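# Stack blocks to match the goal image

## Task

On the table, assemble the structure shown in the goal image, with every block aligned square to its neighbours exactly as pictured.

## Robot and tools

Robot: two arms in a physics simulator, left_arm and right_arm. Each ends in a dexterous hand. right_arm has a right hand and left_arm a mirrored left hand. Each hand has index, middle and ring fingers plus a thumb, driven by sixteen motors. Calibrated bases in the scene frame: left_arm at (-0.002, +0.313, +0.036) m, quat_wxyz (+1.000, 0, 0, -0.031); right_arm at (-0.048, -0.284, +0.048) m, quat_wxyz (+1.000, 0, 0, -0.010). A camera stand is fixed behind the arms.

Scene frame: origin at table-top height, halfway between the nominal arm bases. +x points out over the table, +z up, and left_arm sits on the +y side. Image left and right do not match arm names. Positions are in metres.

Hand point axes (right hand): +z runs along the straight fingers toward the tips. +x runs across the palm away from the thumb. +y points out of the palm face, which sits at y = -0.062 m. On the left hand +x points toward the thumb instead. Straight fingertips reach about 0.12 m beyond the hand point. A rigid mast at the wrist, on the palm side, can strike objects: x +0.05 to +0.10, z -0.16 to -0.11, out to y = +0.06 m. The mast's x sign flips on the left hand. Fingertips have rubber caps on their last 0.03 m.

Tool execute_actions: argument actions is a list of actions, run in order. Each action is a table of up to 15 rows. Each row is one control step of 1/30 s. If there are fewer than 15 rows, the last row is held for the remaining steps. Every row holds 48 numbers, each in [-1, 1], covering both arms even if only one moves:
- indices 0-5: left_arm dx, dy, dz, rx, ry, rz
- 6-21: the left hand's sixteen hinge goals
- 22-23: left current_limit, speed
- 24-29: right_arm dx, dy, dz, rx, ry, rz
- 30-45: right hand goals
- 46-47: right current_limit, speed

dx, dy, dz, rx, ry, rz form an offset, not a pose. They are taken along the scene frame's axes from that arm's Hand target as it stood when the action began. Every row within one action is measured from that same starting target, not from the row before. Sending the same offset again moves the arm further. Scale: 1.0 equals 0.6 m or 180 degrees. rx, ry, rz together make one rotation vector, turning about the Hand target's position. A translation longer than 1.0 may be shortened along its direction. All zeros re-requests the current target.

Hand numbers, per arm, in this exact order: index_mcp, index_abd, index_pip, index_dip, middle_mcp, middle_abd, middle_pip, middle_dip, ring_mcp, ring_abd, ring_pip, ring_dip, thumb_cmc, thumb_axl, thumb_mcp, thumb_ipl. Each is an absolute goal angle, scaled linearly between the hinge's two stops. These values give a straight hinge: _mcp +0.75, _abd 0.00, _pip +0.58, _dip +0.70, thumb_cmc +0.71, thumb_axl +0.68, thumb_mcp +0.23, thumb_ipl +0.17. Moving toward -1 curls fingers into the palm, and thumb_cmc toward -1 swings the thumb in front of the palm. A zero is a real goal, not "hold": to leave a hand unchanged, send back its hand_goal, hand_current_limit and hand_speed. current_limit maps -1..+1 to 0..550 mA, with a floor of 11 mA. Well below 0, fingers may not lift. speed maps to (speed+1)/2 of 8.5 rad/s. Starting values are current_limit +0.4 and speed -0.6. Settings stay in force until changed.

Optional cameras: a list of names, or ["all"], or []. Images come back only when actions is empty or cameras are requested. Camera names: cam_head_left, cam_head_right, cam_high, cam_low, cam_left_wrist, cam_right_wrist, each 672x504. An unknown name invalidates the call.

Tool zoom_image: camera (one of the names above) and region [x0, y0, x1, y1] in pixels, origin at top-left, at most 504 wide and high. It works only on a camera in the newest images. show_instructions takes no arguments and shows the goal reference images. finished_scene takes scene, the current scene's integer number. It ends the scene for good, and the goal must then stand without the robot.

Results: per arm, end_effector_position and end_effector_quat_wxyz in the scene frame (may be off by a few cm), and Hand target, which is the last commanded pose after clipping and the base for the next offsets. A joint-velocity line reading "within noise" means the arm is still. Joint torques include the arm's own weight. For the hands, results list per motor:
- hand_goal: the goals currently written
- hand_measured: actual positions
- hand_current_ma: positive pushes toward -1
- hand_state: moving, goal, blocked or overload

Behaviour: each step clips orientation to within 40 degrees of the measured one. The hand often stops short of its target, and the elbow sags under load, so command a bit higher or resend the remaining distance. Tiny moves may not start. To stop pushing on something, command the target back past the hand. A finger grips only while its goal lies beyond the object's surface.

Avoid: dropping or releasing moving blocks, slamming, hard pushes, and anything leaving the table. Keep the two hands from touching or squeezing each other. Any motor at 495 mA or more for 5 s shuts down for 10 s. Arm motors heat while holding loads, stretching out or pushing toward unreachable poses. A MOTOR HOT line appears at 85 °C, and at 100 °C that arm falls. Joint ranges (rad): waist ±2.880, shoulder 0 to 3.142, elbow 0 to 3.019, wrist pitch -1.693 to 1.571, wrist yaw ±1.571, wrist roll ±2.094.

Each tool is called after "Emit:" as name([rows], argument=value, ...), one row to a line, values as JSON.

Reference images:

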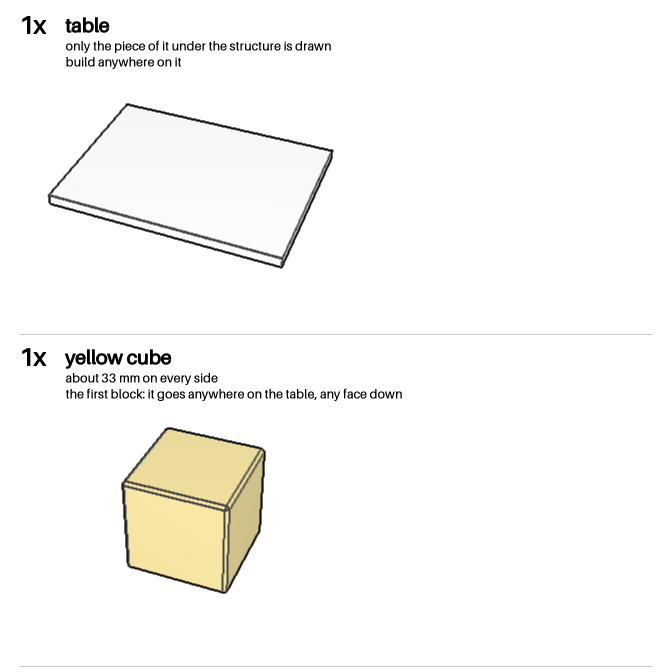

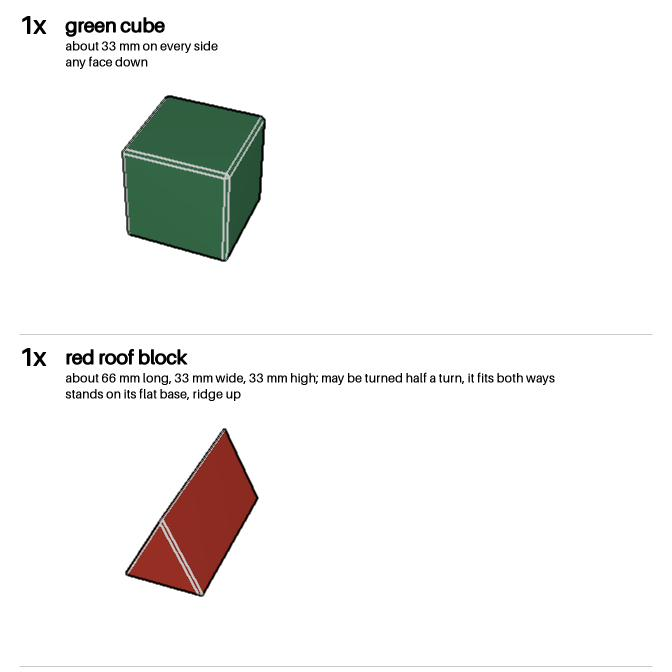

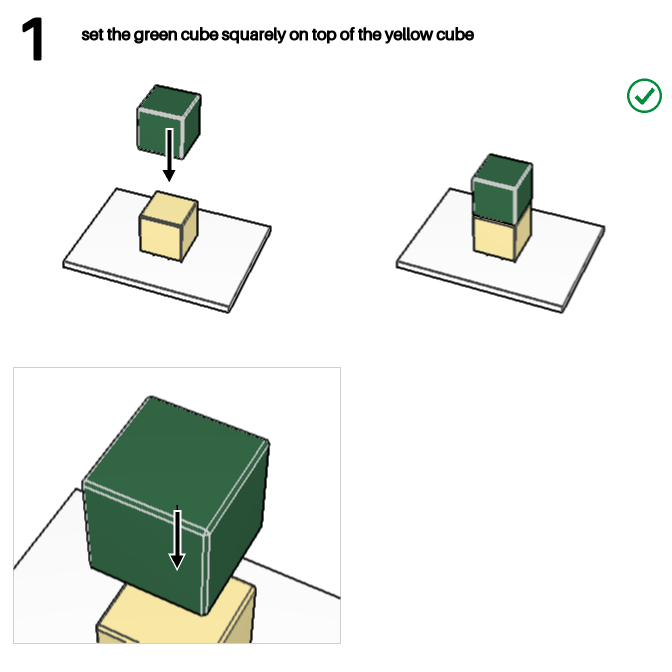

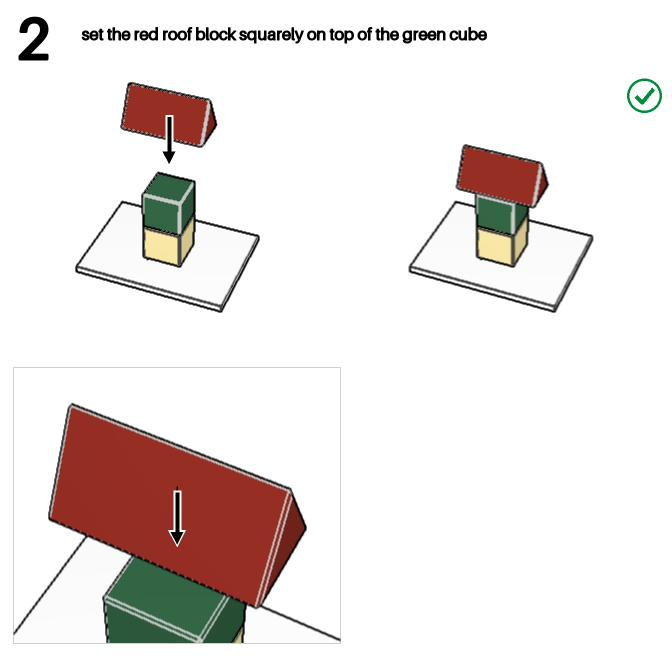

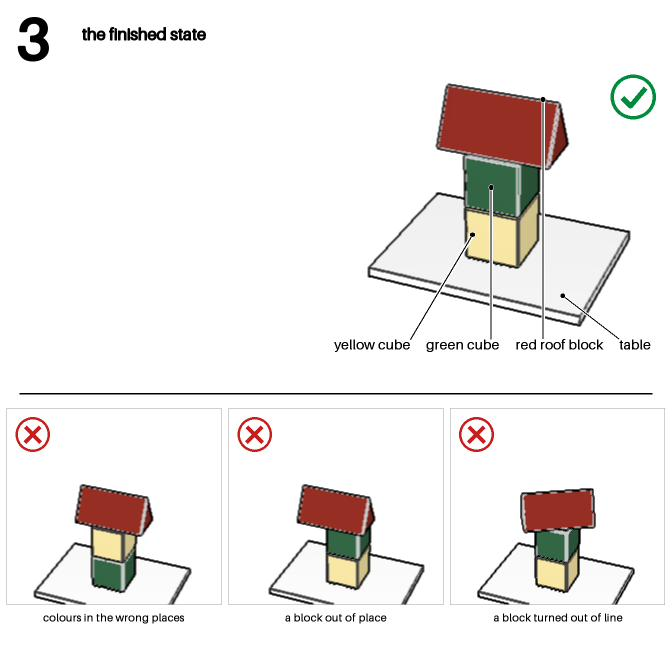

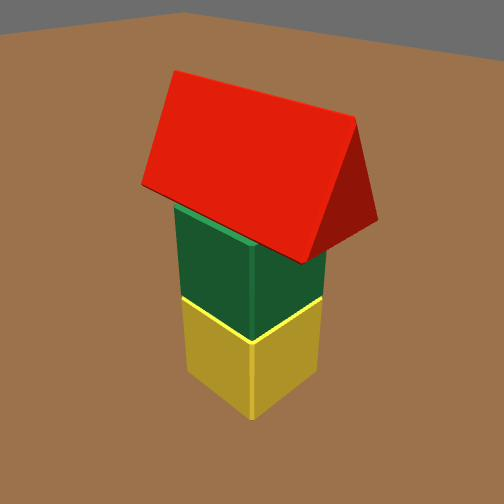

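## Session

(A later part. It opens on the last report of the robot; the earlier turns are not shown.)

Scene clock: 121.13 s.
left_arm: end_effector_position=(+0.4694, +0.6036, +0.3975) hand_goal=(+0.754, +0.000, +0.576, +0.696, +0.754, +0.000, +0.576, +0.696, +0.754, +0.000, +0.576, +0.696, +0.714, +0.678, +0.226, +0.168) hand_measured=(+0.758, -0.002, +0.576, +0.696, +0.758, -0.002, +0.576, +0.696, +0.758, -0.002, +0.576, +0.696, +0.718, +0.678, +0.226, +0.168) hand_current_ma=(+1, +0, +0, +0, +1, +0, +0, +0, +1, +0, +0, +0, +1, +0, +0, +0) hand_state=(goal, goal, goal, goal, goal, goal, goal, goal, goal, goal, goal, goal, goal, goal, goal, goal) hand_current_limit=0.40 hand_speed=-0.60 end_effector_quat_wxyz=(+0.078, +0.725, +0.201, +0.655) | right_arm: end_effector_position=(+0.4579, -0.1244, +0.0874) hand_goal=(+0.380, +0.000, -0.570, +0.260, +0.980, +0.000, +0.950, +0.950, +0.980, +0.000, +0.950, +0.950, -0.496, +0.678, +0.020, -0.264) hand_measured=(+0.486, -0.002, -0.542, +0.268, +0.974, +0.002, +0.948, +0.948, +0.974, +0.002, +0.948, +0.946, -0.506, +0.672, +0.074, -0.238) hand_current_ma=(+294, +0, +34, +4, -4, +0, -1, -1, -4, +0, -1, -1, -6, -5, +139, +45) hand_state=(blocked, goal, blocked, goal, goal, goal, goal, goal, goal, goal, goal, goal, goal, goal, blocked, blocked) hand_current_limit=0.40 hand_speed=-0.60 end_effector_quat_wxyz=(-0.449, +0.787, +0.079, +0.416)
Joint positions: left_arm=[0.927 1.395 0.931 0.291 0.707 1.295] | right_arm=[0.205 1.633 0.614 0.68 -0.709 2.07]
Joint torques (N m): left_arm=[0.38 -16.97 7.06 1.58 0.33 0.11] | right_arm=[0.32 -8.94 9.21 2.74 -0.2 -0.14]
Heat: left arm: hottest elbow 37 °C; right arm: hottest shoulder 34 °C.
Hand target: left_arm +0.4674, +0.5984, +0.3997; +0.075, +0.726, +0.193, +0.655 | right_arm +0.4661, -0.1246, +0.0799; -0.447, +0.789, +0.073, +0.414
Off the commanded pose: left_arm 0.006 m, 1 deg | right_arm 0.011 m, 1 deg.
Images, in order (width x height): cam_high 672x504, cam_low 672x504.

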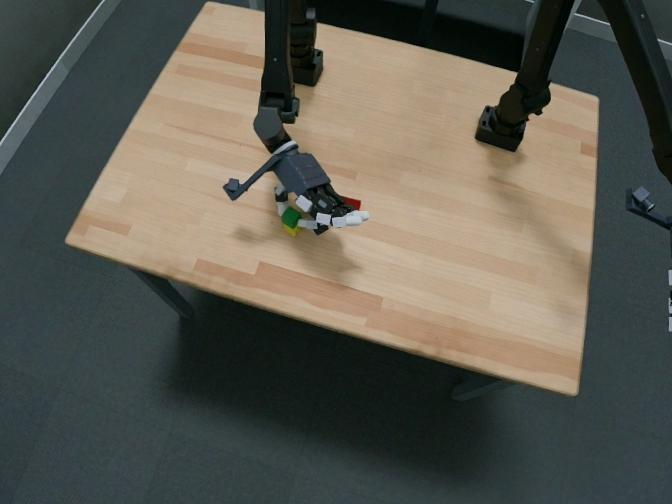

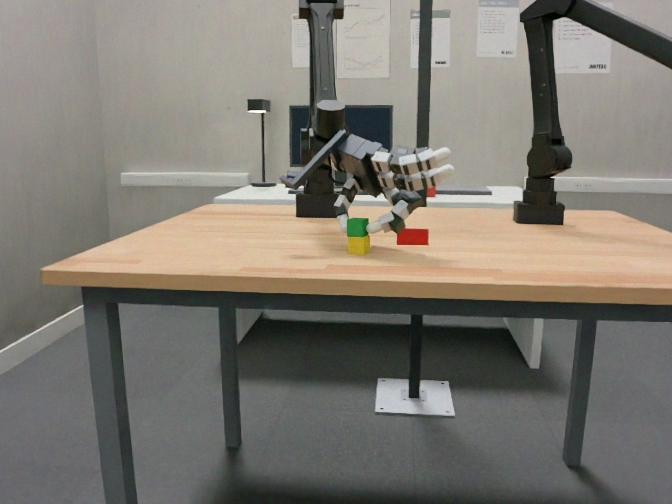

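Emit:
execute_actions([
  [[0,0,0,0,0,0,0.754,0,0.576,0.696,0.754,0,0.576,0.696,0.754,0,0.576,0.696,0.714,0.678,0.226,0.168,0.4,-0.6,0.004,0.010,0.002,0,0,0,0.38,0,-0.57,0.26,0.98,0,0.95,0.95,0.98,0,0.95,0.95,-0.497,0.677,0.02,-0.265,0.4,-0.6]],
])

Scene clock: 122.57 s.
left_arm: end_effector_position=(+0.4694, +0.6036, +0.3975) hand_goal=(+0.754, +0.000, +0.576, +0.696, +0.754, +0.000, +0.576, +0.696, +0.754, +0.000, +0.576, +0.696, +0.714, +0.678, +0.226, +0.168) hand_measured=(+0.758, -0.002, +0.576, +0.696, +0.758, -0.002, +0.576, +0.696, +0.758, -0.002, +0.576, +0.696, +0.718, +0.678, +0.226, +0.168) hand_current_ma=(+1, +0, +0, +0, +1, +0, +0, +0, +1, +0, +0, +0, +1, +0, +0, +0) hand_state=(goal, goal, goal, goal, goal, goal, goal, goal, goal, goal, goal, goal, goal, goal, goal, goal) hand_current_limit=0.40 hand_speed=-0.60 end_effector_quat_wxyz=(+0.078, +0.725, +0.201, +0.655) | right_arm: end_effector_position=(+0.4590, -0.1263, +0.0870) hand_goal=(+0.380, +0.000, -0.570, +0.260, +0.980, +0.000, +0.950, +0.950, +0.980, +0.000, +0.950, +0.950, -0.496, +0.678, +0.020, -0.264) hand_measured=(+0.486, -0.002, -0.542, +0.268, +0.974, +0.002, +0.948, +0.948, +0.974, +0.002, +0.948, +0.946, -0.506, +0.672, +0.074, -0.238) hand_current_ma=(+294, +0, +34, +4, -4, +0, -1, -1, -4, +0, -1, -1, -8, -5, +139, +45) hand_state=(blocked, goal, blocked, goal, goal, goal, goal, goal, goal, goal, goal, goal, goal, goal, blocked, blocked) hand_current_limit=0.40 hand_speed=-0.60 end_effector_quat_wxyz=(-0.445, +0.789, +0.075, +0.418)
Joint positions: left_arm=[0.927 1.395 0.931 0.291 0.707 1.295] | right_arm=[0.205 1.633 0.614 0.68 -0.697 2.07]
Joint torques (N m): left_arm=[0.44 -16.91 7.08 1.59 0.33 0.11] | right_arm=[1.55 -8.94 10.03 2.73 -0.11 -0.06]
Heat: left arm: hottest elbow 37 °C; right arm: hottest shoulder 34 °C.
Hand target: left_arm +0.4674, +0.5984, +0.3997; +0.075, +0.726, +0.193, +0.655 | right_arm +0.4685, -0.1186, +0.0811; -0.447, +0.789, +0.073, +0.414
Off the commanded pose: left_arm 0.006 m, 1 deg | right_arm 0.014 m, 1 deg.

Emit:
execute_actions([
  [[0,0,0,0,0,0,0.754,0,0.576,0.696,0.754,0,0.576,0.696,0.754,0,0.576,0.696,0.714,0.678,0.226,0.168,0.4,-0.6,0.000,0.004,0.0,0,0,0,0.38,0,-0.57,0.26,0.98,0,0.95,0.95,0.98,0,0.95,0.95,-0.497,0.677,0.02,-0.265,0.4,-0.6]],
], cameras=["cam_high","cam_low"])

Emit:
zoom_image(camera="cam_high", region=[273, 200, 318, 245])

Emit:
zoom_image(camera="cam_low", region=[335, 210, 385, 260])

Scene clock: 124.10 s.
left_arm: end_effector_position=(+0.4694, +0.6036, +0.3975) hand_goal=(+0.754, +0.000, +0.576, +0.696, +0.754, +0.000, +0.576, +0.696, +0.754, +0.000, +0.576, +0.696, +0.714, +0.678, +0.226, +0.168) hand_measured=(+0.758, -0.002, +0.576, +0.696, +0.758, -0.002, +0.576, +0.696, +0.758, -0.002, +0.576, +0.696, +0.718, +0.678, +0.226, +0.168) hand_current_ma=(+1, +0, +0, +0, +1, +0, +0, +0, +1, +0, +0, +0, +1, +0, +0, +0) hand_state=(goal, goal, goal, goal, goal, goal, goal, goal, goal, goal, goal, goal, goal, goal, goal, goal) hand_current_limit=0.40 hand_speed=-0.60 end_effector_quat_wxyz=(+0.078, +0.725, +0.201, +0.655) | right_arm: end_effector_position=(+0.4591, -0.1257, +0.0868) hand_goal=(+0.380, +0.000, -0.570, +0.260, +0.980, +0.000, +0.950, +0.950, +0.980, +0.000, +0.950, +0.950, -0.496, +0.678, +0.020, -0.264) hand_measured=(+0.486, -0.002, -0.542, +0.268, +0.974, +0.002, +0.948, +0.948, +0.974, +0.002, +0.948, +0.946, -0.508, +0.672, +0.074, -0.238) hand_current_ma=(+294, +0, +34, +4, -4, +0, -1, -1, -4, +0, -1, -1, -10, -5, +139, +45) hand_state=(blocked, goal, blocked, goal, goal, goal, goal, goal, goal, goal, goal, goal, goal, goal, blocked, blocked) hand_current_limit=0.40 hand_speed=-0.60 end_effector_quat_wxyz=(-0.443, +0.789, +0.074, +0.419)
Joint positions: left_arm=[0.927 1.395 0.931 0.291 0.707 1.295] | right_arm=[0.208 1.634 0.614 0.682 -0.691 2.07]
Joint torques (N m): left_arm=[0.38 -16.97 7.05 1.59 0.32 0.11] | right_arm=[1.26 -9.17 10.22 2.61 -0.15 -0.05]
Heat: left arm: hottest elbow 37 °C; right arm: hottest shoulder 34 °C.
Hand target: left_arm +0.4674, +0.5984, +0.3997; +0.075, +0.726, +0.193, +0.655 | right_arm +0.4685, -0.1162, +0.0811; -0.448, +0.789, +0.073, +0.414
Off the commanded pose: left_arm 0.006 m, 1 deg | right_arm 0.014 m, 1 deg.
Images, in order (width x height): cam_high 672x504, cam_low 672x504.

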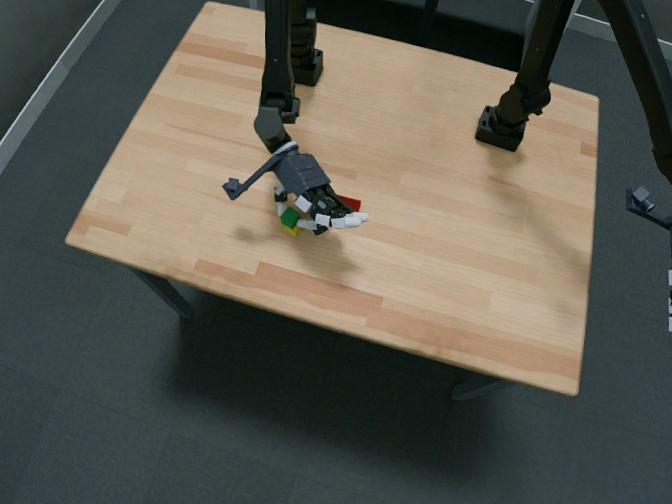

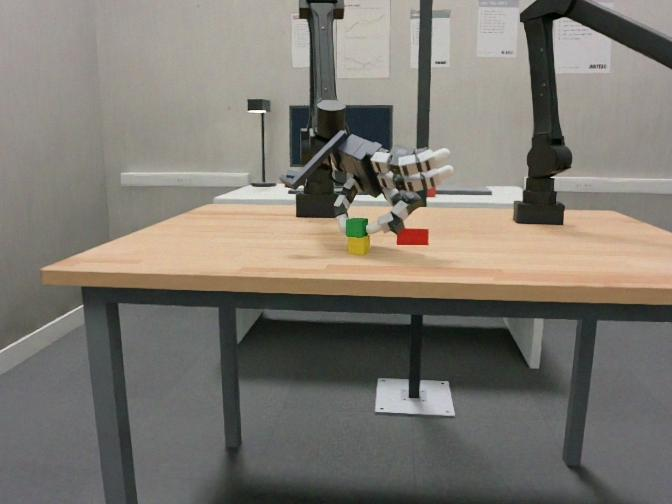

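Scaled by 11.200 from the camera's 672x504 image, which has a finer 960x720 frame.

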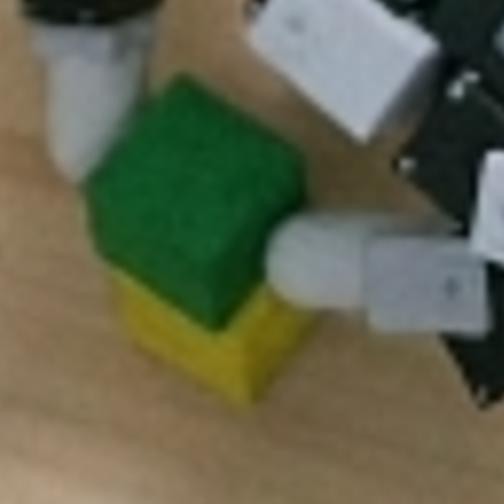

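Scaled by 10.080 from the camera's 672x504 image, which has a finer 960x720 frame.

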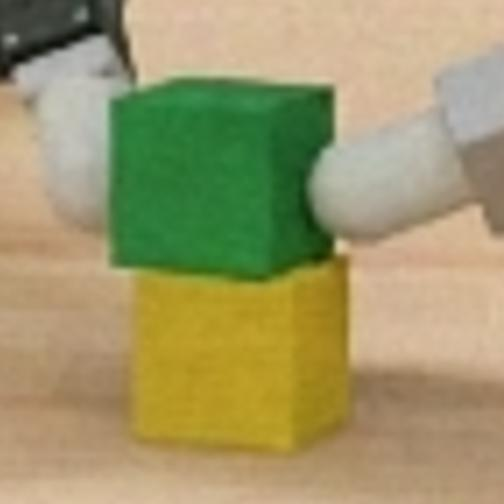

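Emit:
execute_actions([
  [[0,0,0,0,0,0,0.754,0,0.576,0.696,0.754,0,0.576,0.696,0.754,0,0.576,0.696,0.714,0.678,0.226,0.168,0.4,-0.6,0.002,0.008,0.0,0,0,0,0.38,0,-0.57,0.26,0.98,0,0.95,0.95,0.98,0,0.95,0.95,-0.497,0.677,0.02,-0.265,0.4,-0.6]],
], cameras=["cam_high","cam_low"])

Emit:
zoom_image(camera="cam_high", region=[273, 200, 318, 245])

Emit:
zoom_image(camera="cam_low", region=[335, 210, 385, 260])

Scene clock: 126.27 s.
left_arm: end_effector_position=(+0.4694, +0.6036, +0.3975) hand_goal=(+0.754, +0.000, +0.576, +0.696, +0.754, +0.000, +0.576, +0.696, +0.754, +0.000, +0.576, +0.696, +0.714, +0.678, +0.226, +0.168) hand_measured=(+0.758, -0.002, +0.576, +0.696, +0.758, -0.002, +0.576, +0.696, +0.758, -0.002, +0.576, +0.696, +0.718, +0.678, +0.226, +0.168) hand_current_ma=(+1, +0, +0, +0, +1, +0, +0, +0, +1, +0, +0, +0, +1, +0, +0, +0) hand_state=(goal, goal, goal, goal, goal, goal, goal, goal, goal, goal, goal, goal, goal, goal, goal, goal) hand_current_limit=0.40 hand_speed=-0.60 end_effector_quat_wxyz=(+0.078, +0.725, +0.201, +0.655) | right_arm: end_effector_position=(+0.4608, -0.1229, +0.0866) hand_goal=(+0.380, +0.000, -0.570, +0.260, +0.980, +0.000, +0.950, +0.950, +0.980, +0.000, +0.950, +0.950, -0.496, +0.678, +0.020, -0.264) hand_measured=(+0.484, -0.002, -0.542, +0.268, +0.974, +0.002, +0.948, +0.948, +0.974, +0.002, +0.948, +0.946, -0.510, +0.670, +0.074, -0.238) hand_current_ma=(+291, +0, +34, +4, -4, +0, -1, -1, -4, +0, -1, -1, -12, -6, +139, +45) hand_state=(blocked, goal, blocked, goal, goal, goal, goal, goal, goal, goal, goal, goal, goal, goal, blocked, blocked) hand_current_limit=0.40 hand_speed=-0.60 end_effector_quat_wxyz=(-0.442, +0.789, +0.073, +0.420)
Joint positions: left_arm=[0.927 1.395 0.931 0.291 0.707 1.295] | right_arm=[0.216 1.638 0.619 0.683 -0.679 2.074]
Joint torques (N m): left_arm=[0.5 -16.97 7.09 1.59 0.33 0.1] | right_arm=[1.73 -9.41 10.19 2.84 -0.18 -0.05]
Heat: left arm: hottest elbow 37 °C; right arm: hottest shoulder 34 °C.
Hand target: left_arm +0.4674, +0.5984, +0.3997; +0.075, +0.726, +0.193, +0.655 | right_arm +0.4697, -0.1114, +0.0811; -0.448, +0.789, +0.073, +0.414
Off the commanded pose: left_arm 0.006 m, 1 deg | right_arm 0.016 m, 1 deg.
Images, in order (width x height): cam_high 672x504, cam_low 672x504.

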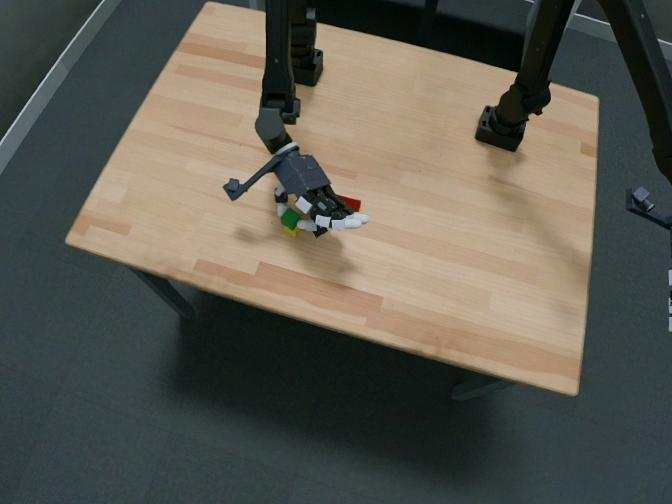

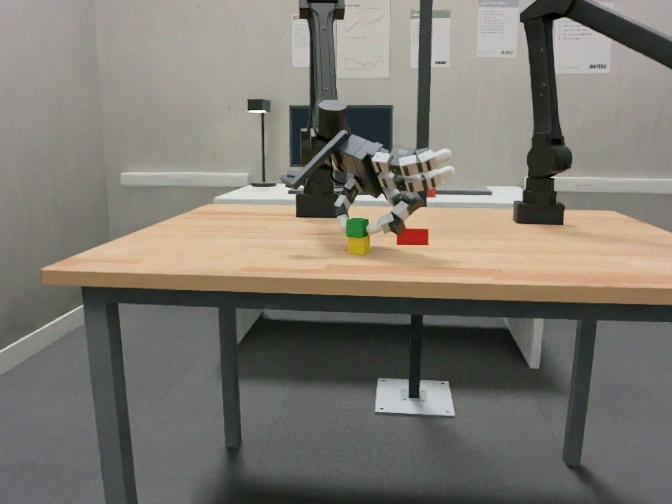

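Scaled by 11.200 from the camera's 672x504 image, which has a finer 960x720 frame.

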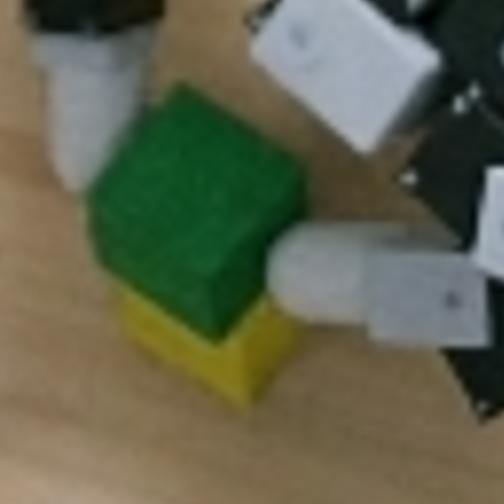

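Scaled by 10.080 from the camera's 672x504 image, which has a finer 960x720 frame.

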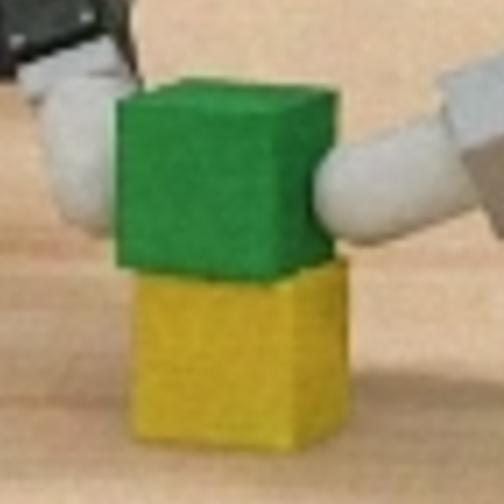

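Emit:
execute_actions([
  [[0,0,0,0,0,0,0.754,0,0.576,0.696,0.754,0,0.576,0.696,0.754,0,0.576,0.696,0.714,0.678,0.226,0.168,0.4,-0.6,0.004,0.0,0.025,0,0,0,0.38,0,-0.57,0.26,0.98,0,0.95,0.95,0.98,0,0.95,0.95,-0.497,0.677,0.02,-0.265,0.4,-0.6]],
  [[0,0,0,0,0,0,0.754,0,0.576,0.696,0.754,0,0.576,0.696,0.754,0,0.576,0.696,0.714,0.678,0.226,0.168,0.4,-0.6,0.0,0.007,0.012,0,0,0,0.38,0,-0.57,0.26,0.98,0,0.95,0.95,0.98,0,0.95,0.95,-0.497,0.677,0.02,-0.265,0.4,-0.6]],
], cameras=["cam_high","cam_low"])

Emit:
zoom_image(camera="cam_high", region=[273, 200, 318, 245])

Emit:
zoom_image(camera="cam_low", region=[335, 210, 385, 260])

Scene clock: 129.10 s.
left_arm: end_effector_position=(+0.4694, +0.6036, +0.3975) hand_goal=(+0.754, +0.000, +0.576, +0.696, +0.754, +0.000, +0.576, +0.696, +0.754, +0.000, +0.576, +0.696, +0.714, +0.678, +0.226, +0.168) hand_measured=(+0.758, -0.002, +0.576, +0.696, +0.758, -0.002, +0.576, +0.696, +0.758, -0.002, +0.576, +0.696, +0.718, +0.678, +0.226, +0.168) hand_current_ma=(+1, +0, +0, +0, +1, +0, +0, +0, +1, +0, +0, +0, +1, +0, +0, +0) hand_state=(goal, goal, goal, goal, goal, goal, goal, goal, goal, goal, goal, goal, goal, goal, goal, goal) hand_current_limit=0.40 hand_speed=-0.60 end_effector_quat_wxyz=(+0.078, +0.725, +0.201, +0.655) | right_arm: end_effector_position=(+0.4606, -0.1191, +0.0868) hand_goal=(+0.380, +0.000, -0.570, +0.260, +0.980, +0.000, +0.950, +0.950, +0.980, +0.000, +0.950, +0.950, -0.496, +0.678, +0.020, -0.264) hand_measured=(+0.484, -0.002, -0.542, +0.268, +0.974, +0.002, +0.948, +0.948, +0.974, +0.002, +0.948, +0.946, -0.508, +0.670, +0.074, -0.238) hand_current_ma=(+291, +0, +34, +4, -4, +0, -1, -1, -4, +0, -1, -1, -9, -6, +139, +45) hand_state=(blocked, goal, blocked, goal, goal, goal, goal, goal, goal, goal, goal, goal, goal, goal, blocked, blocked) hand_current_limit=0.40 hand_speed=-0.60 end_effector_quat_wxyz=(-0.441, +0.797, +0.067, +0.408)
Joint positions: left_arm=[0.927 1.395 0.931 0.291 0.707 1.295] | right_arm=[0.226 1.628 0.636 0.629 -0.67 2.079]
Joint torques (N m): left_arm=[0.44 -16.97 7.09 1.59 0.33 0.1] | right_arm=[1.61 -13.8 10.77 1.85 -0.22 -0.08]
Heat: left arm: hottest elbow 37 °C; right arm: hottest shoulder 34 °C.
Hand target: left_arm +0.4674, +0.5984, +0.3997; +0.075, +0.726, +0.193, +0.655 | right_arm +0.4722, -0.1072, +0.1034; -0.448, +0.789, +0.073, +0.414
Off the commanded pose: left_arm 0.006 m, 1 deg | right_arm 0.023 m, 2 deg.
Images, in order (width x height): cam_high 672x504, cam_low 672x504.

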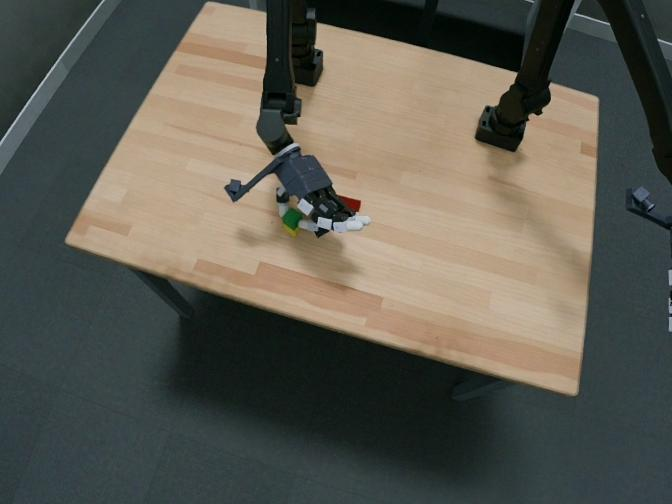

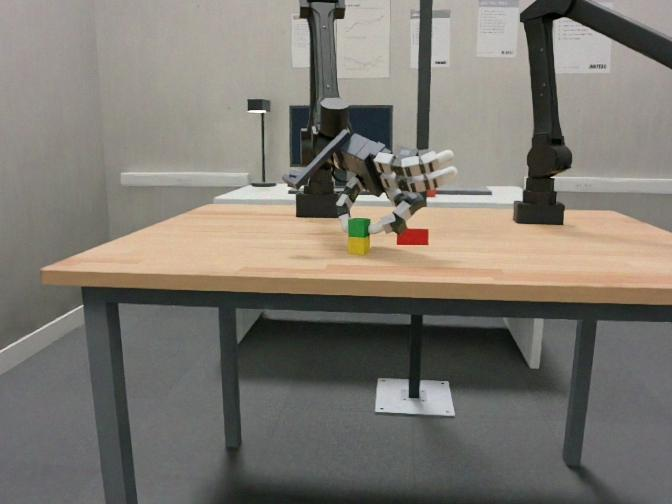

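Scaled by 11.200 from the camera's 672x504 image, which has a finer 960x720 frame.

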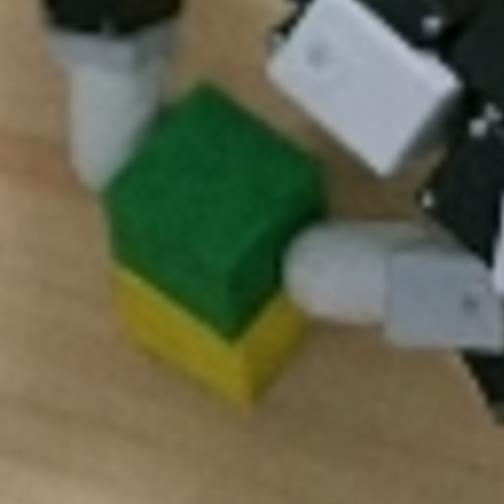

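Scaled by 10.080 from the camera's 672x504 image, which has a finer 960x720 frame.

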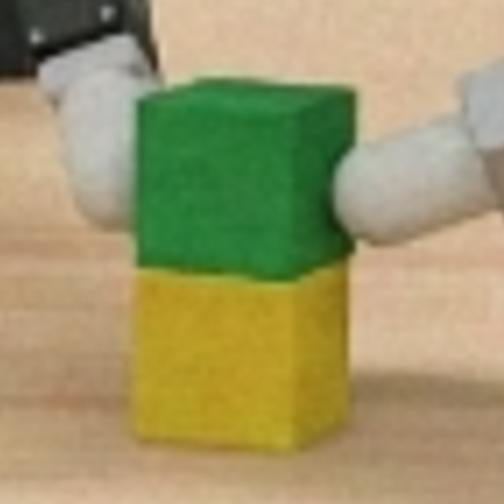

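Emit:
execute_actions([
  [[0,0,0,0,0,0,0.754,0,0.576,0.696,0.754,0,0.576,0.696,0.754,0,0.576,0.696,0.714,0.678,0.226,0.168,0.4,-0.6,0,0,0,0,0,0,0.42,0,-0.56,0.26,0.98,0,0.95,0.95,0.98,0,0.95,0.95,-0.497,0.677,0.05,-0.25,0.4,-0.6]],
  [[0,0,0,0,0,0,0.754,0,0.576,0.696,0.754,0,0.576,0.696,0.754,0,0.576,0.696,0.714,0.678,0.226,0.168,0.4,-0.6,0,0,0,0,0,0,0.47,0,-0.55,0.26,0.98,0,0.95,0.95,0.98,0,0.95,0.95,-0.497,0.677,0.07,-0.24,0.4,-0.6]],
  [[0,0,0,0,0,0,0.754,0,0.576,0.696,0.754,0,0.576,0.696,0.754,0,0.576,0.696,0.714,0.678,0.226,0.168,0.4,-0.6,0,0,0,0,0,0,0.53,0,-0.57,0.26,0.98,0,0.95,0.95,0.98,0,0.95,0.95,-0.497,0.677,0.09,-0.23,0.4,-0.6]],
], cameras=["cam_low","cam_high"])

Scene clock: 134.60 s.
left_arm: end_effector_position=(+0.4694, +0.6036, +0.3975) hand_goal=(+0.754, +0.000, +0.576, +0.696, +0.754, +0.000, +0.576, +0.696, +0.754, +0.000, +0.576, +0.696, +0.714, +0.678, +0.226, +0.168) hand_measured=(+0.758, -0.002, +0.576, +0.696, +0.758, -0.002, +0.576, +0.696, +0.758, -0.002, +0.576, +0.696, +0.718, +0.678, +0.226, +0.168) hand_current_ma=(+1, +0, +0, +0, +1, +0, +0, +0, +1, +0, +0, +0, +1, +0, +0, +0) hand_state=(goal, goal, goal, goal, goal, goal, goal, goal, goal, goal, goal, goal, goal, goal, goal, goal) hand_current_limit=0.40 hand_speed=-0.60 end_effector_quat_wxyz=(+0.078, +0.725, +0.201, +0.655) | right_arm: end_effector_position=(+0.4598, -0.1189, +0.0861) hand_goal=(+0.530, +0.000, -0.570, +0.260, +0.980, +0.000, +0.950, +0.950, +0.980, +0.000, +0.950, +0.950, -0.496, +0.678, +0.090, -0.230) hand_measured=(+0.520, -0.002, -0.566, +0.264, +0.974, +0.002, +0.948, +0.948, +0.974, +0.002, +0.948, +0.946, -0.494, +0.676, +0.088, -0.232) hand_current_ma=(-8, +0, +2, +1, -4, +0, -1, -1, -4, +0, -1, -1, +1, +0, +0, +0) hand_state=(goal, goal, goal, goal, goal, goal, goal, goal, goal, goal, goal, goal, goal, goal, goal, goal) hand_current_limit=0.40 hand_speed=-0.60 end_effector_quat_wxyz=(-0.442, +0.798, +0.065, +0.406)
Joint positions: left_arm=[0.927 1.395 0.931 0.291 0.707 1.295] | right_arm=[0.226 1.627 0.636 0.625 -0.669 2.084]
Joint torques (N m): left_arm=[0.5 -16.85 7.09 1.59 0.33 0.11] | right_arm=[1.14 -13.45 10.65 2.02 -0.24 -0.09]
Heat: left arm: hottest elbow 37 °C; right arm: hottest shoulder 34 °C.
Hand target: left_arm +0.4674, +0.5984, +0.3997; +0.075, +0.726, +0.193, +0.655 | right_arm +0.4722, -0.1072, +0.1035; -0.447, +0.789, +0.073, +0.415
Off the commanded pose: left_arm 0.006 m, 1 deg | right_arm 0.024 m, 2 deg.
Images, in order (width x height): cam_high 672x504, cam_low 672x504.

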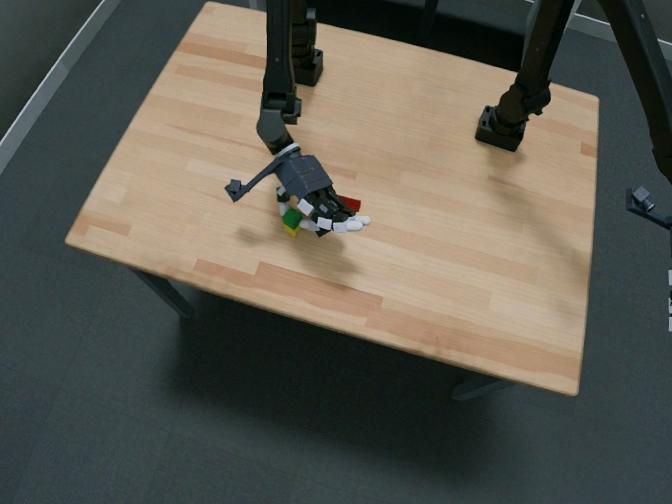

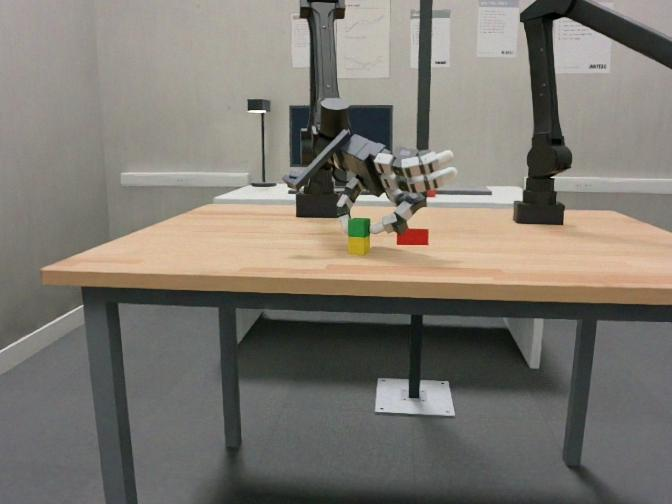

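Emit:
zoom_image(camera="cam_low", region=[335, 210, 385, 260])

Emit:
zoom_image(camera="cam_high", region=[273, 200, 318, 245])

Scaled by 10.080 from the camera's 672x504 image, which has a finer 960x720 frame.

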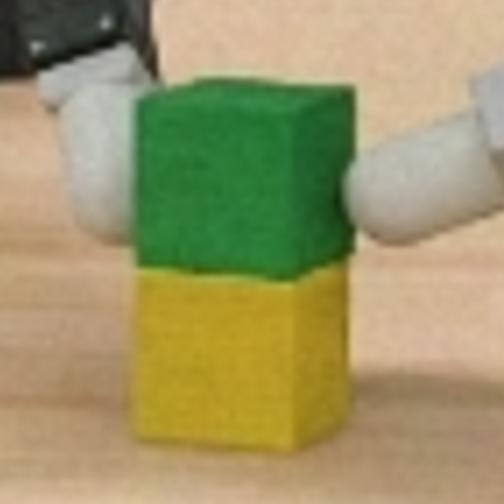

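Scaled by 11.200 from the camera's 672x504 image, which has a finer 960x720 frame.

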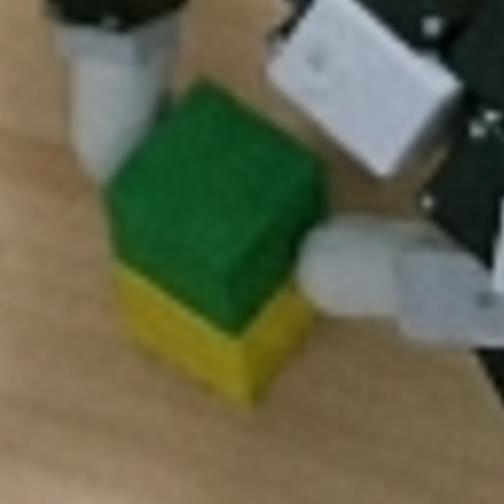

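Emit:
execute_actions([
  [[0,0,0,0,0,0,0.754,0,0.576,0.696,0.754,0,0.576,0.696,0.754,0,0.576,0.696,0.714,0.678,0.226,0.168,0.4,-0.6,0,0,0,0,0,0,0.62,0,-0.62,0.26,0.98,0,0.95,0.95,0.98,0,0.95,0.95,-0.497,0.677,0.11,-0.215,0.4,-0.6]],
  [[0,0,0,0,0,0,0.754,0,0.576,0.696,0.754,0,0.576,0.696,0.754,0,0.576,0.696,0.714,0.678,0.226,0.168,0.4,-0.6,0,0,0,0,0,0,0.75,0,-0.67,0.26,0.98,0,0.95,0.95,0.98,0,0.95,0.95,-0.497,0.677,0.15,-0.19,0.4,-0.6]],
  [[0,0,0,0,0,0,0.754,0,0.576,0.696,0.754,0,0.576,0.696,0.754,0,0.576,0.696,0.714,0.678,0.226,0.168,0.4,-0.6,0,0,0.02,0,0,0,0.80,0,-0.69,0.26,0.98,0,0.95,0.95,0.98,0,0.95,0.95,-0.497,0.677,0.17,-0.18,0.4,-0.6]],
  [[0,0,0,0,0,0,0.754,0,0.576,0.696,0.754,0,0.576,0.696,0.754,0,0.576,0.696,0.714,0.678,0.226,0.168,0.4,-0.6,0,0,0.06,0,0,0,0.80,0,-0.69,0.26,0.98,0,0.95,0.95,0.98,0,0.95,0.95,-0.497,0.677,0.17,-0.18,0.4,-0.6]],
], cameras=["cam_low","cam_high"])

Scene clock: 138.07 s.
left_arm: end_effector_position=(+0.4694, +0.6036, +0.3975) hand_goal=(+0.754, +0.000, +0.576, +0.696, +0.754, +0.000, +0.576, +0.696, +0.754, +0.000, +0.576, +0.696, +0.714, +0.678, +0.226, +0.168) hand_measured=(+0.758, -0.002, +0.576, +0.696, +0.758, -0.002, +0.576, +0.696, +0.758, -0.002, +0.576, +0.696, +0.718, +0.678, +0.226, +0.168) hand_current_ma=(+1, +0, +0, +0, +1, +0, +0, +0, +1, +0, +0, +0, +1, +0, +0, +0) hand_state=(goal, goal, goal, goal, goal, goal, goal, goal, goal, goal, goal, goal, goal, goal, goal, goal) hand_current_limit=0.40 hand_speed=-0.60 end_effector_quat_wxyz=(+0.078, +0.725, +0.201, +0.655) | right_arm: end_effector_position=(+0.4607, -0.1184, +0.1365) hand_goal=(+0.800, +0.000, -0.690, +0.260, +0.980, +0.000, +0.950, +0.950, +0.980, +0.000, +0.950, +0.950, -0.496, +0.678, +0.170, -0.180) hand_measured=(+0.788, -0.002, -0.686, +0.264, +0.974, +0.002, +0.948, +0.948, +0.974, +0.002, +0.948, +0.946, -0.492, +0.676, +0.166, -0.182) hand_current_ma=(-11, +0, +2, +1, -4, +0, -1, -1, -4, +0, -1, -1, +1, +0, -2, -1) hand_state=(goal, goal, goal, goal, goal, goal, goal, goal, goal, goal, goal, goal, goal, goal, goal, goal) hand_current_limit=0.40 hand_speed=-0.60 end_effector_quat_wxyz=(-0.443, +0.796, +0.065, +0.408)
Joint positions: left_arm=[0.927 1.395 0.931 0.291 0.707 1.295] | right_arm=[0.226 1.492 0.671 0.463 -0.669 2.087]
Joint torques (N m): left_arm=[0.44 -16.97 7.06 1.61 0.33 0.11] | right_arm=[1.38 -11.52 12.31 2.17 -0.24 -0.1]
Heat: left arm: hottest elbow 37 °C; right arm: hottest elbow 35 °C.
Hand target: left_arm +0.4674, +0.5984, +0.3997; +0.075, +0.726, +0.193, +0.655 | right_arm +0.4722, -0.1072, +0.1513; -0.447, +0.789, +0.073, +0.414
Off the commanded pose: left_arm 0.006 m, 1 deg | right_arm 0.022 m, 2 deg.
Images, in order (width x height): cam_high 672x504, cam_low 672x504.

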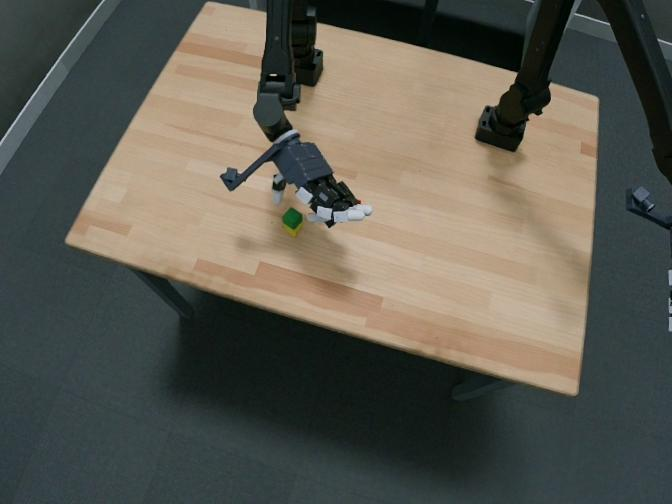

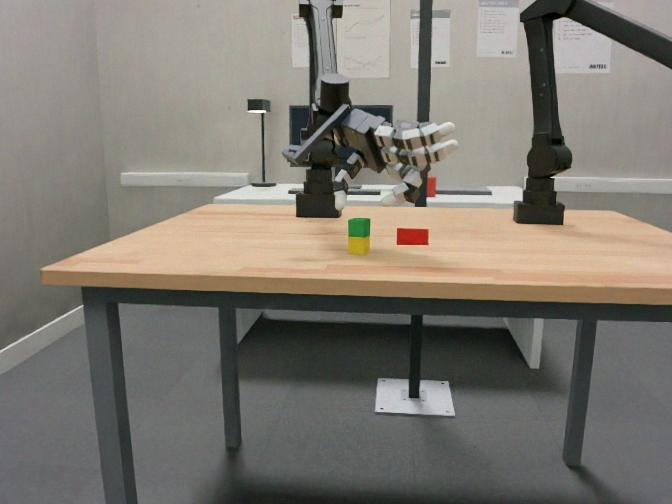

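Emit:
zoom_image(camera="cam_low", region=[335, 210, 385, 260])

Emit:
zoom_image(camera="cam_high", region=[273, 200, 318, 245])

Scaled by 10.080 from the camera's 672x504 image, which has a finer 960x720 frame.

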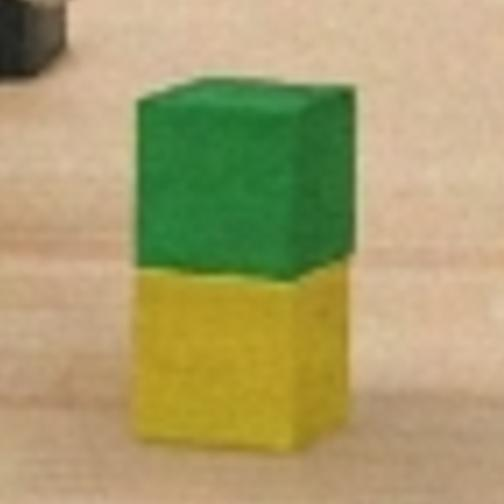

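Scaled by 11.200 from the camera's 672x504 image, which has a finer 960x720 frame.

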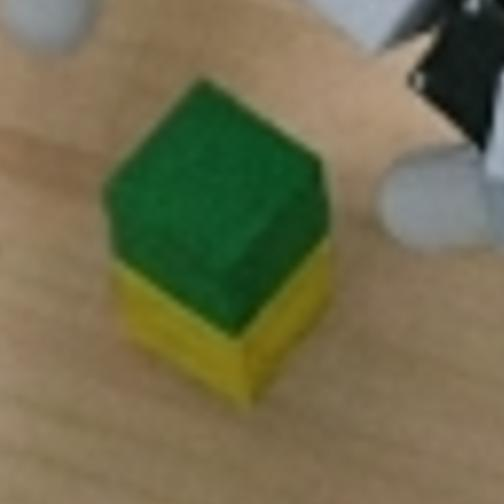

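Emit:
execute_actions([
  [[0,0,0,0,0,0,0.754,0,0.576,0.696,0.754,0,0.576,0.696,0.754,0,0.576,0.696,0.714,0.678,0.226,0.168,0.4,-0.6,0,0,0.04,0,0,0.01,0.80,0,-0.69,0.26,0.98,0,0.95,0.95,0.98,0,0.95,0.95,-0.497,0.677,0.17,-0.18,0.4,-0.6]],
  [[0,0,0,0,0,0,0.754,0,0.576,0.696,0.754,0,0.576,0.696,0.754,0,0.576,0.696,0.714,0.678,0.226,0.168,0.4,-0.6,-0.035,0.03,0.01,0,0,0.03,0.80,0,-0.69,0.26,0.98,0,0.95,0.95,0.98,0,0.95,0.95,-0.497,0.677,0.17,-0.18,0.4,-0.6]],
  [[0,0,0,0,0,0,0.754,0,0.576,0.696,0.754,0,0.576,0.696,0.754,0,0.576,0.696,0.714,0.678,0.226,0.168,0.4,-0.6,-0.045,0.04,0,-0.009,-0.001,0.03,0.80,0,-0.69,0.26,0.98,0,0.95,0.95,0.98,0,0.95,0.95,-0.497,0.677,0.17,-0.18,0.4,-0.6]],
  [[0,0,0,0,0,0,0.754,0,0.576,0.696,0.754,0,0.576,0.696,0.754,0,0.576,0.696,0.714,0.678,0.226,0.168,0.4,-0.6,-0.045,0.04,0,-0.009,-0.001,0.03,0.80,0,-0.69,0.26,0.98,0,0.95,0.95,0.98,0,0.95,0.95,-0.497,0.677,0.17,-0.18,0.4,-0.6]],
  [[0,0,0,0,0,0,0.754,0,0.576,0.696,0.754,0,0.576,0.696,0.754,0,0.576,0.696,0.714,0.678,0.226,0.168,0.4,-0.6,-0.03,0.03,0,0,0,0.025,0.80,0,-0.69,0.26,0.98,0,0.95,0.95,0.98,0,0.95,0.95,-0.497,0.677,0.17,-0.18,0.4,-0.6]],
], cameras=["cam_low","cam_high","cam_head_left","cam_head_right","cam_right_wrist"])

Scene clock: 150.83 s.
left_arm: end_effector_position=(+0.4694, +0.6036, +0.3975) hand_goal=(+0.754, +0.000, +0.576, +0.696, +0.754, +0.000, +0.576, +0.696, +0.754, +0.000, +0.576, +0.696, +0.714, +0.678, +0.226, +0.168) hand_measured=(+0.758, -0.002, +0.576, +0.696, +0.758, -0.002, +0.576, +0.696, +0.758, -0.002, +0.576, +0.696, +0.718, +0.678, +0.226, +0.168) hand_current_ma=(+1, +0, +0, +0, +1, +0, +0, +0, +1, +0, +0, +0, +1, +0, +0, +0) hand_state=(goal, goal, goal, goal, goal, goal, goal, goal, goal, goal, goal, goal, goal, goal, goal, goal) hand_current_limit=0.40 hand_speed=-0.60 end_effector_quat_wxyz=(+0.078, +0.725, +0.201, +0.655) | right_arm: end_effector_position=(+0.3871, -0.0270, +0.1813) hand_goal=(+0.800, +0.000, -0.690, +0.260, +0.980, +0.000, +0.950, +0.950, +0.980, +0.000, +0.950, +0.950, -0.496, +0.678, +0.170, -0.180) hand_measured=(+0.788, -0.002, -0.686, +0.264, +0.974, +0.002, +0.948, +0.948, +0.974, +0.002, +0.948, +0.946, -0.492, +0.676, +0.168, -0.182) hand_current_ma=(-9, +0, +1, +1, -4, +0, -1, -1, -4, +0, -1, -1, +1, +0, -1, -1) hand_state=(goal, goal, goal, goal, goal, goal, goal, goal, goal, goal, goal, goal, goal, goal, goal, goal) hand_current_limit=0.40 hand_speed=-0.60 end_effector_quat_wxyz=(-0.496, +0.772, +0.231, +0.322)
Joint positions: left_arm=[0.927 1.395 0.931 0.291 0.707 1.295] | right_arm=[0.388 1.329 0.696 0.157 -0.859 1.903]
Joint torques (N m): left_arm=[0.38 -16.97 7.08 1.61 0.33 0.11] | right_arm=[1.32 -11.22 9.14 1.83 -0.53 -0.23]
Heat: left arm: hottest elbow 37 °C; right arm: hottest elbow 36 °C.
Hand target: left_arm +0.4674, +0.5984, +0.3997; +0.075, +0.726, +0.193, +0.655 | right_arm +0.3791, -0.0232, +0.1813; -0.497, +0.771, +0.239, +0.319
Off the commanded pose: left_arm 0.006 m, 1 deg | right_arm 0.009 m, 1 deg.
camera_calibration:
cam_right_wrist: T_world_to_cam=[[-0.123005, -0.331277, -0.935481, 0.235911], [-0.850354, -0.450792, 0.271448, 0.219788], [-0.511632, 0.82888, -0.226253, 0.389905], [0, 0, 0, 1]] pos_world=[0.415403, -0.145954, 0.249246]
Images, in order (width x height): cam_head_left 672x504, cam_head_right 672x504, cam_high 672x504, cam_low 672x504, cam_right_wrist 672x504.

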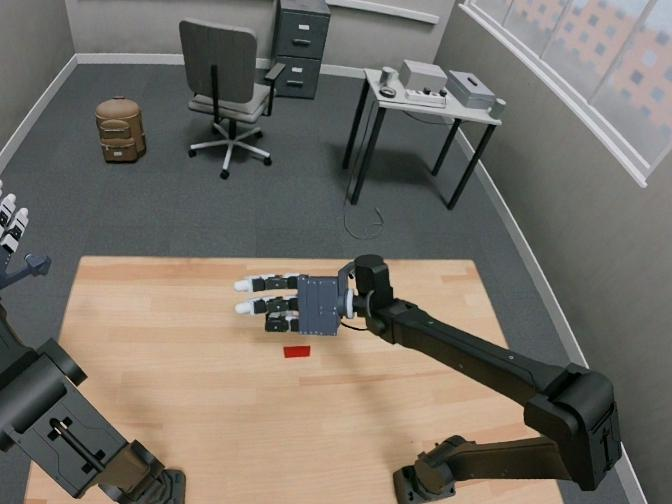

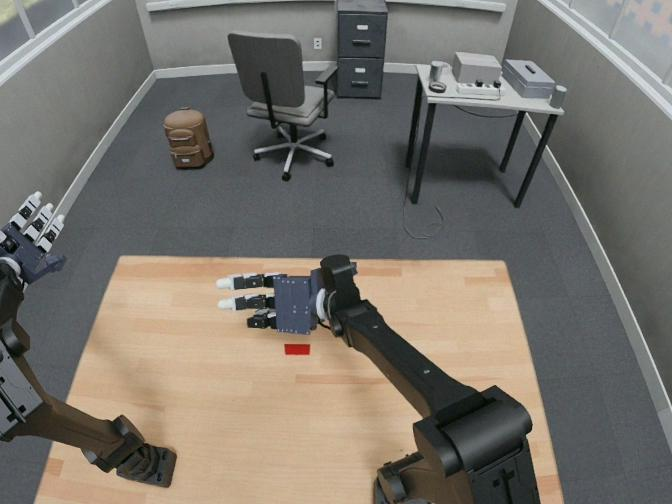

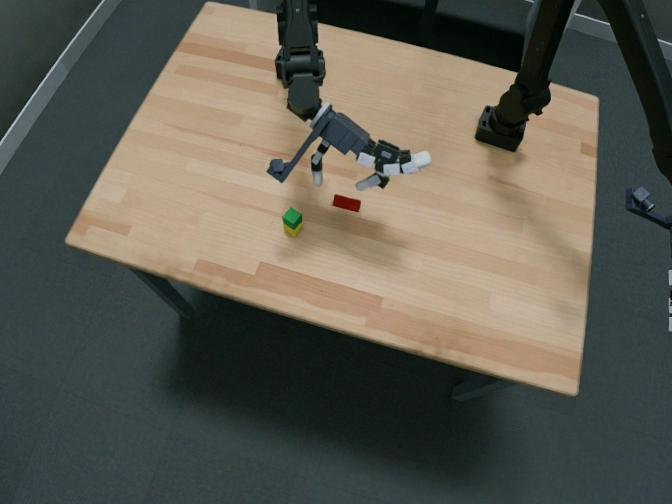

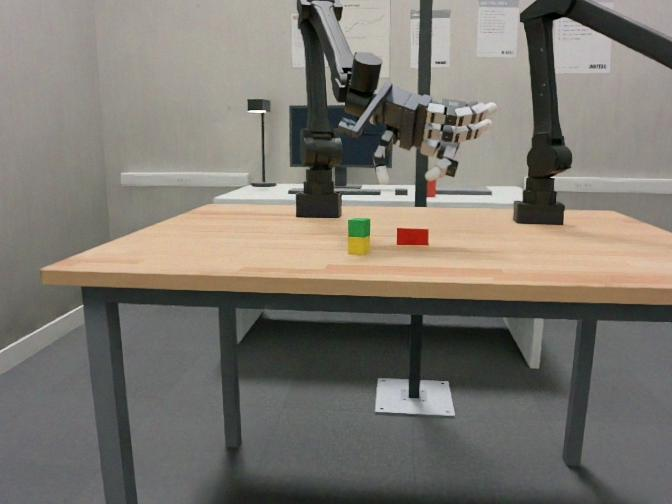

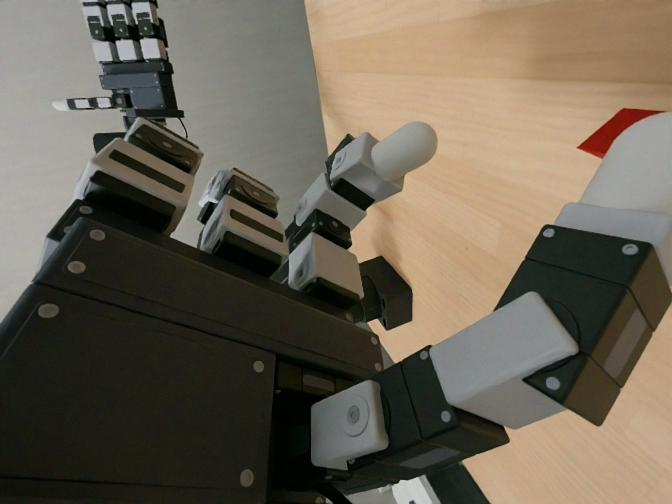

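Emit:
zoom_image(camera="cam_high", region=[305, 150, 395, 240])

Emit:
zoom_image(camera="cam_head_right", region=[260, 310, 330, 380])

Emit:
zoom_image(camera="cam_low", region=[340, 170, 460, 260])

Scaled by 5.600 from the camera's 672x504 image, which has a finer 960x720 frame.

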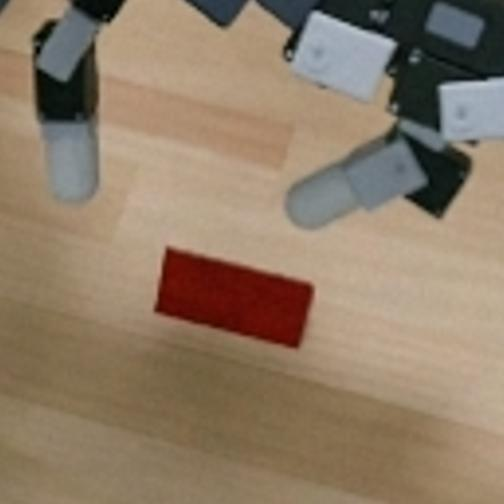

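Scaled by 7.200 from the camera's 672x504 image, which has a finer 960x720 frame.

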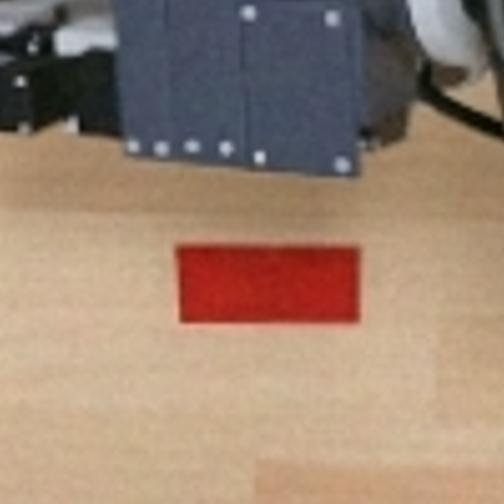

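Scaled by 4.200 from the camera's 672x504 image, which has a finer 960x720 frame.

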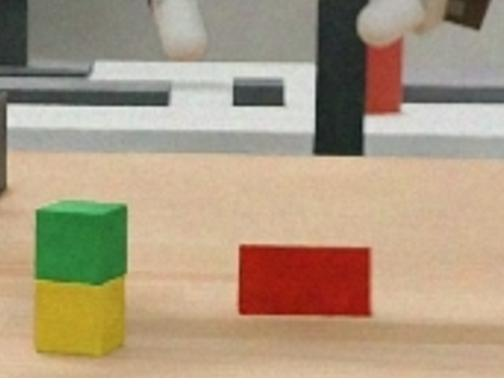

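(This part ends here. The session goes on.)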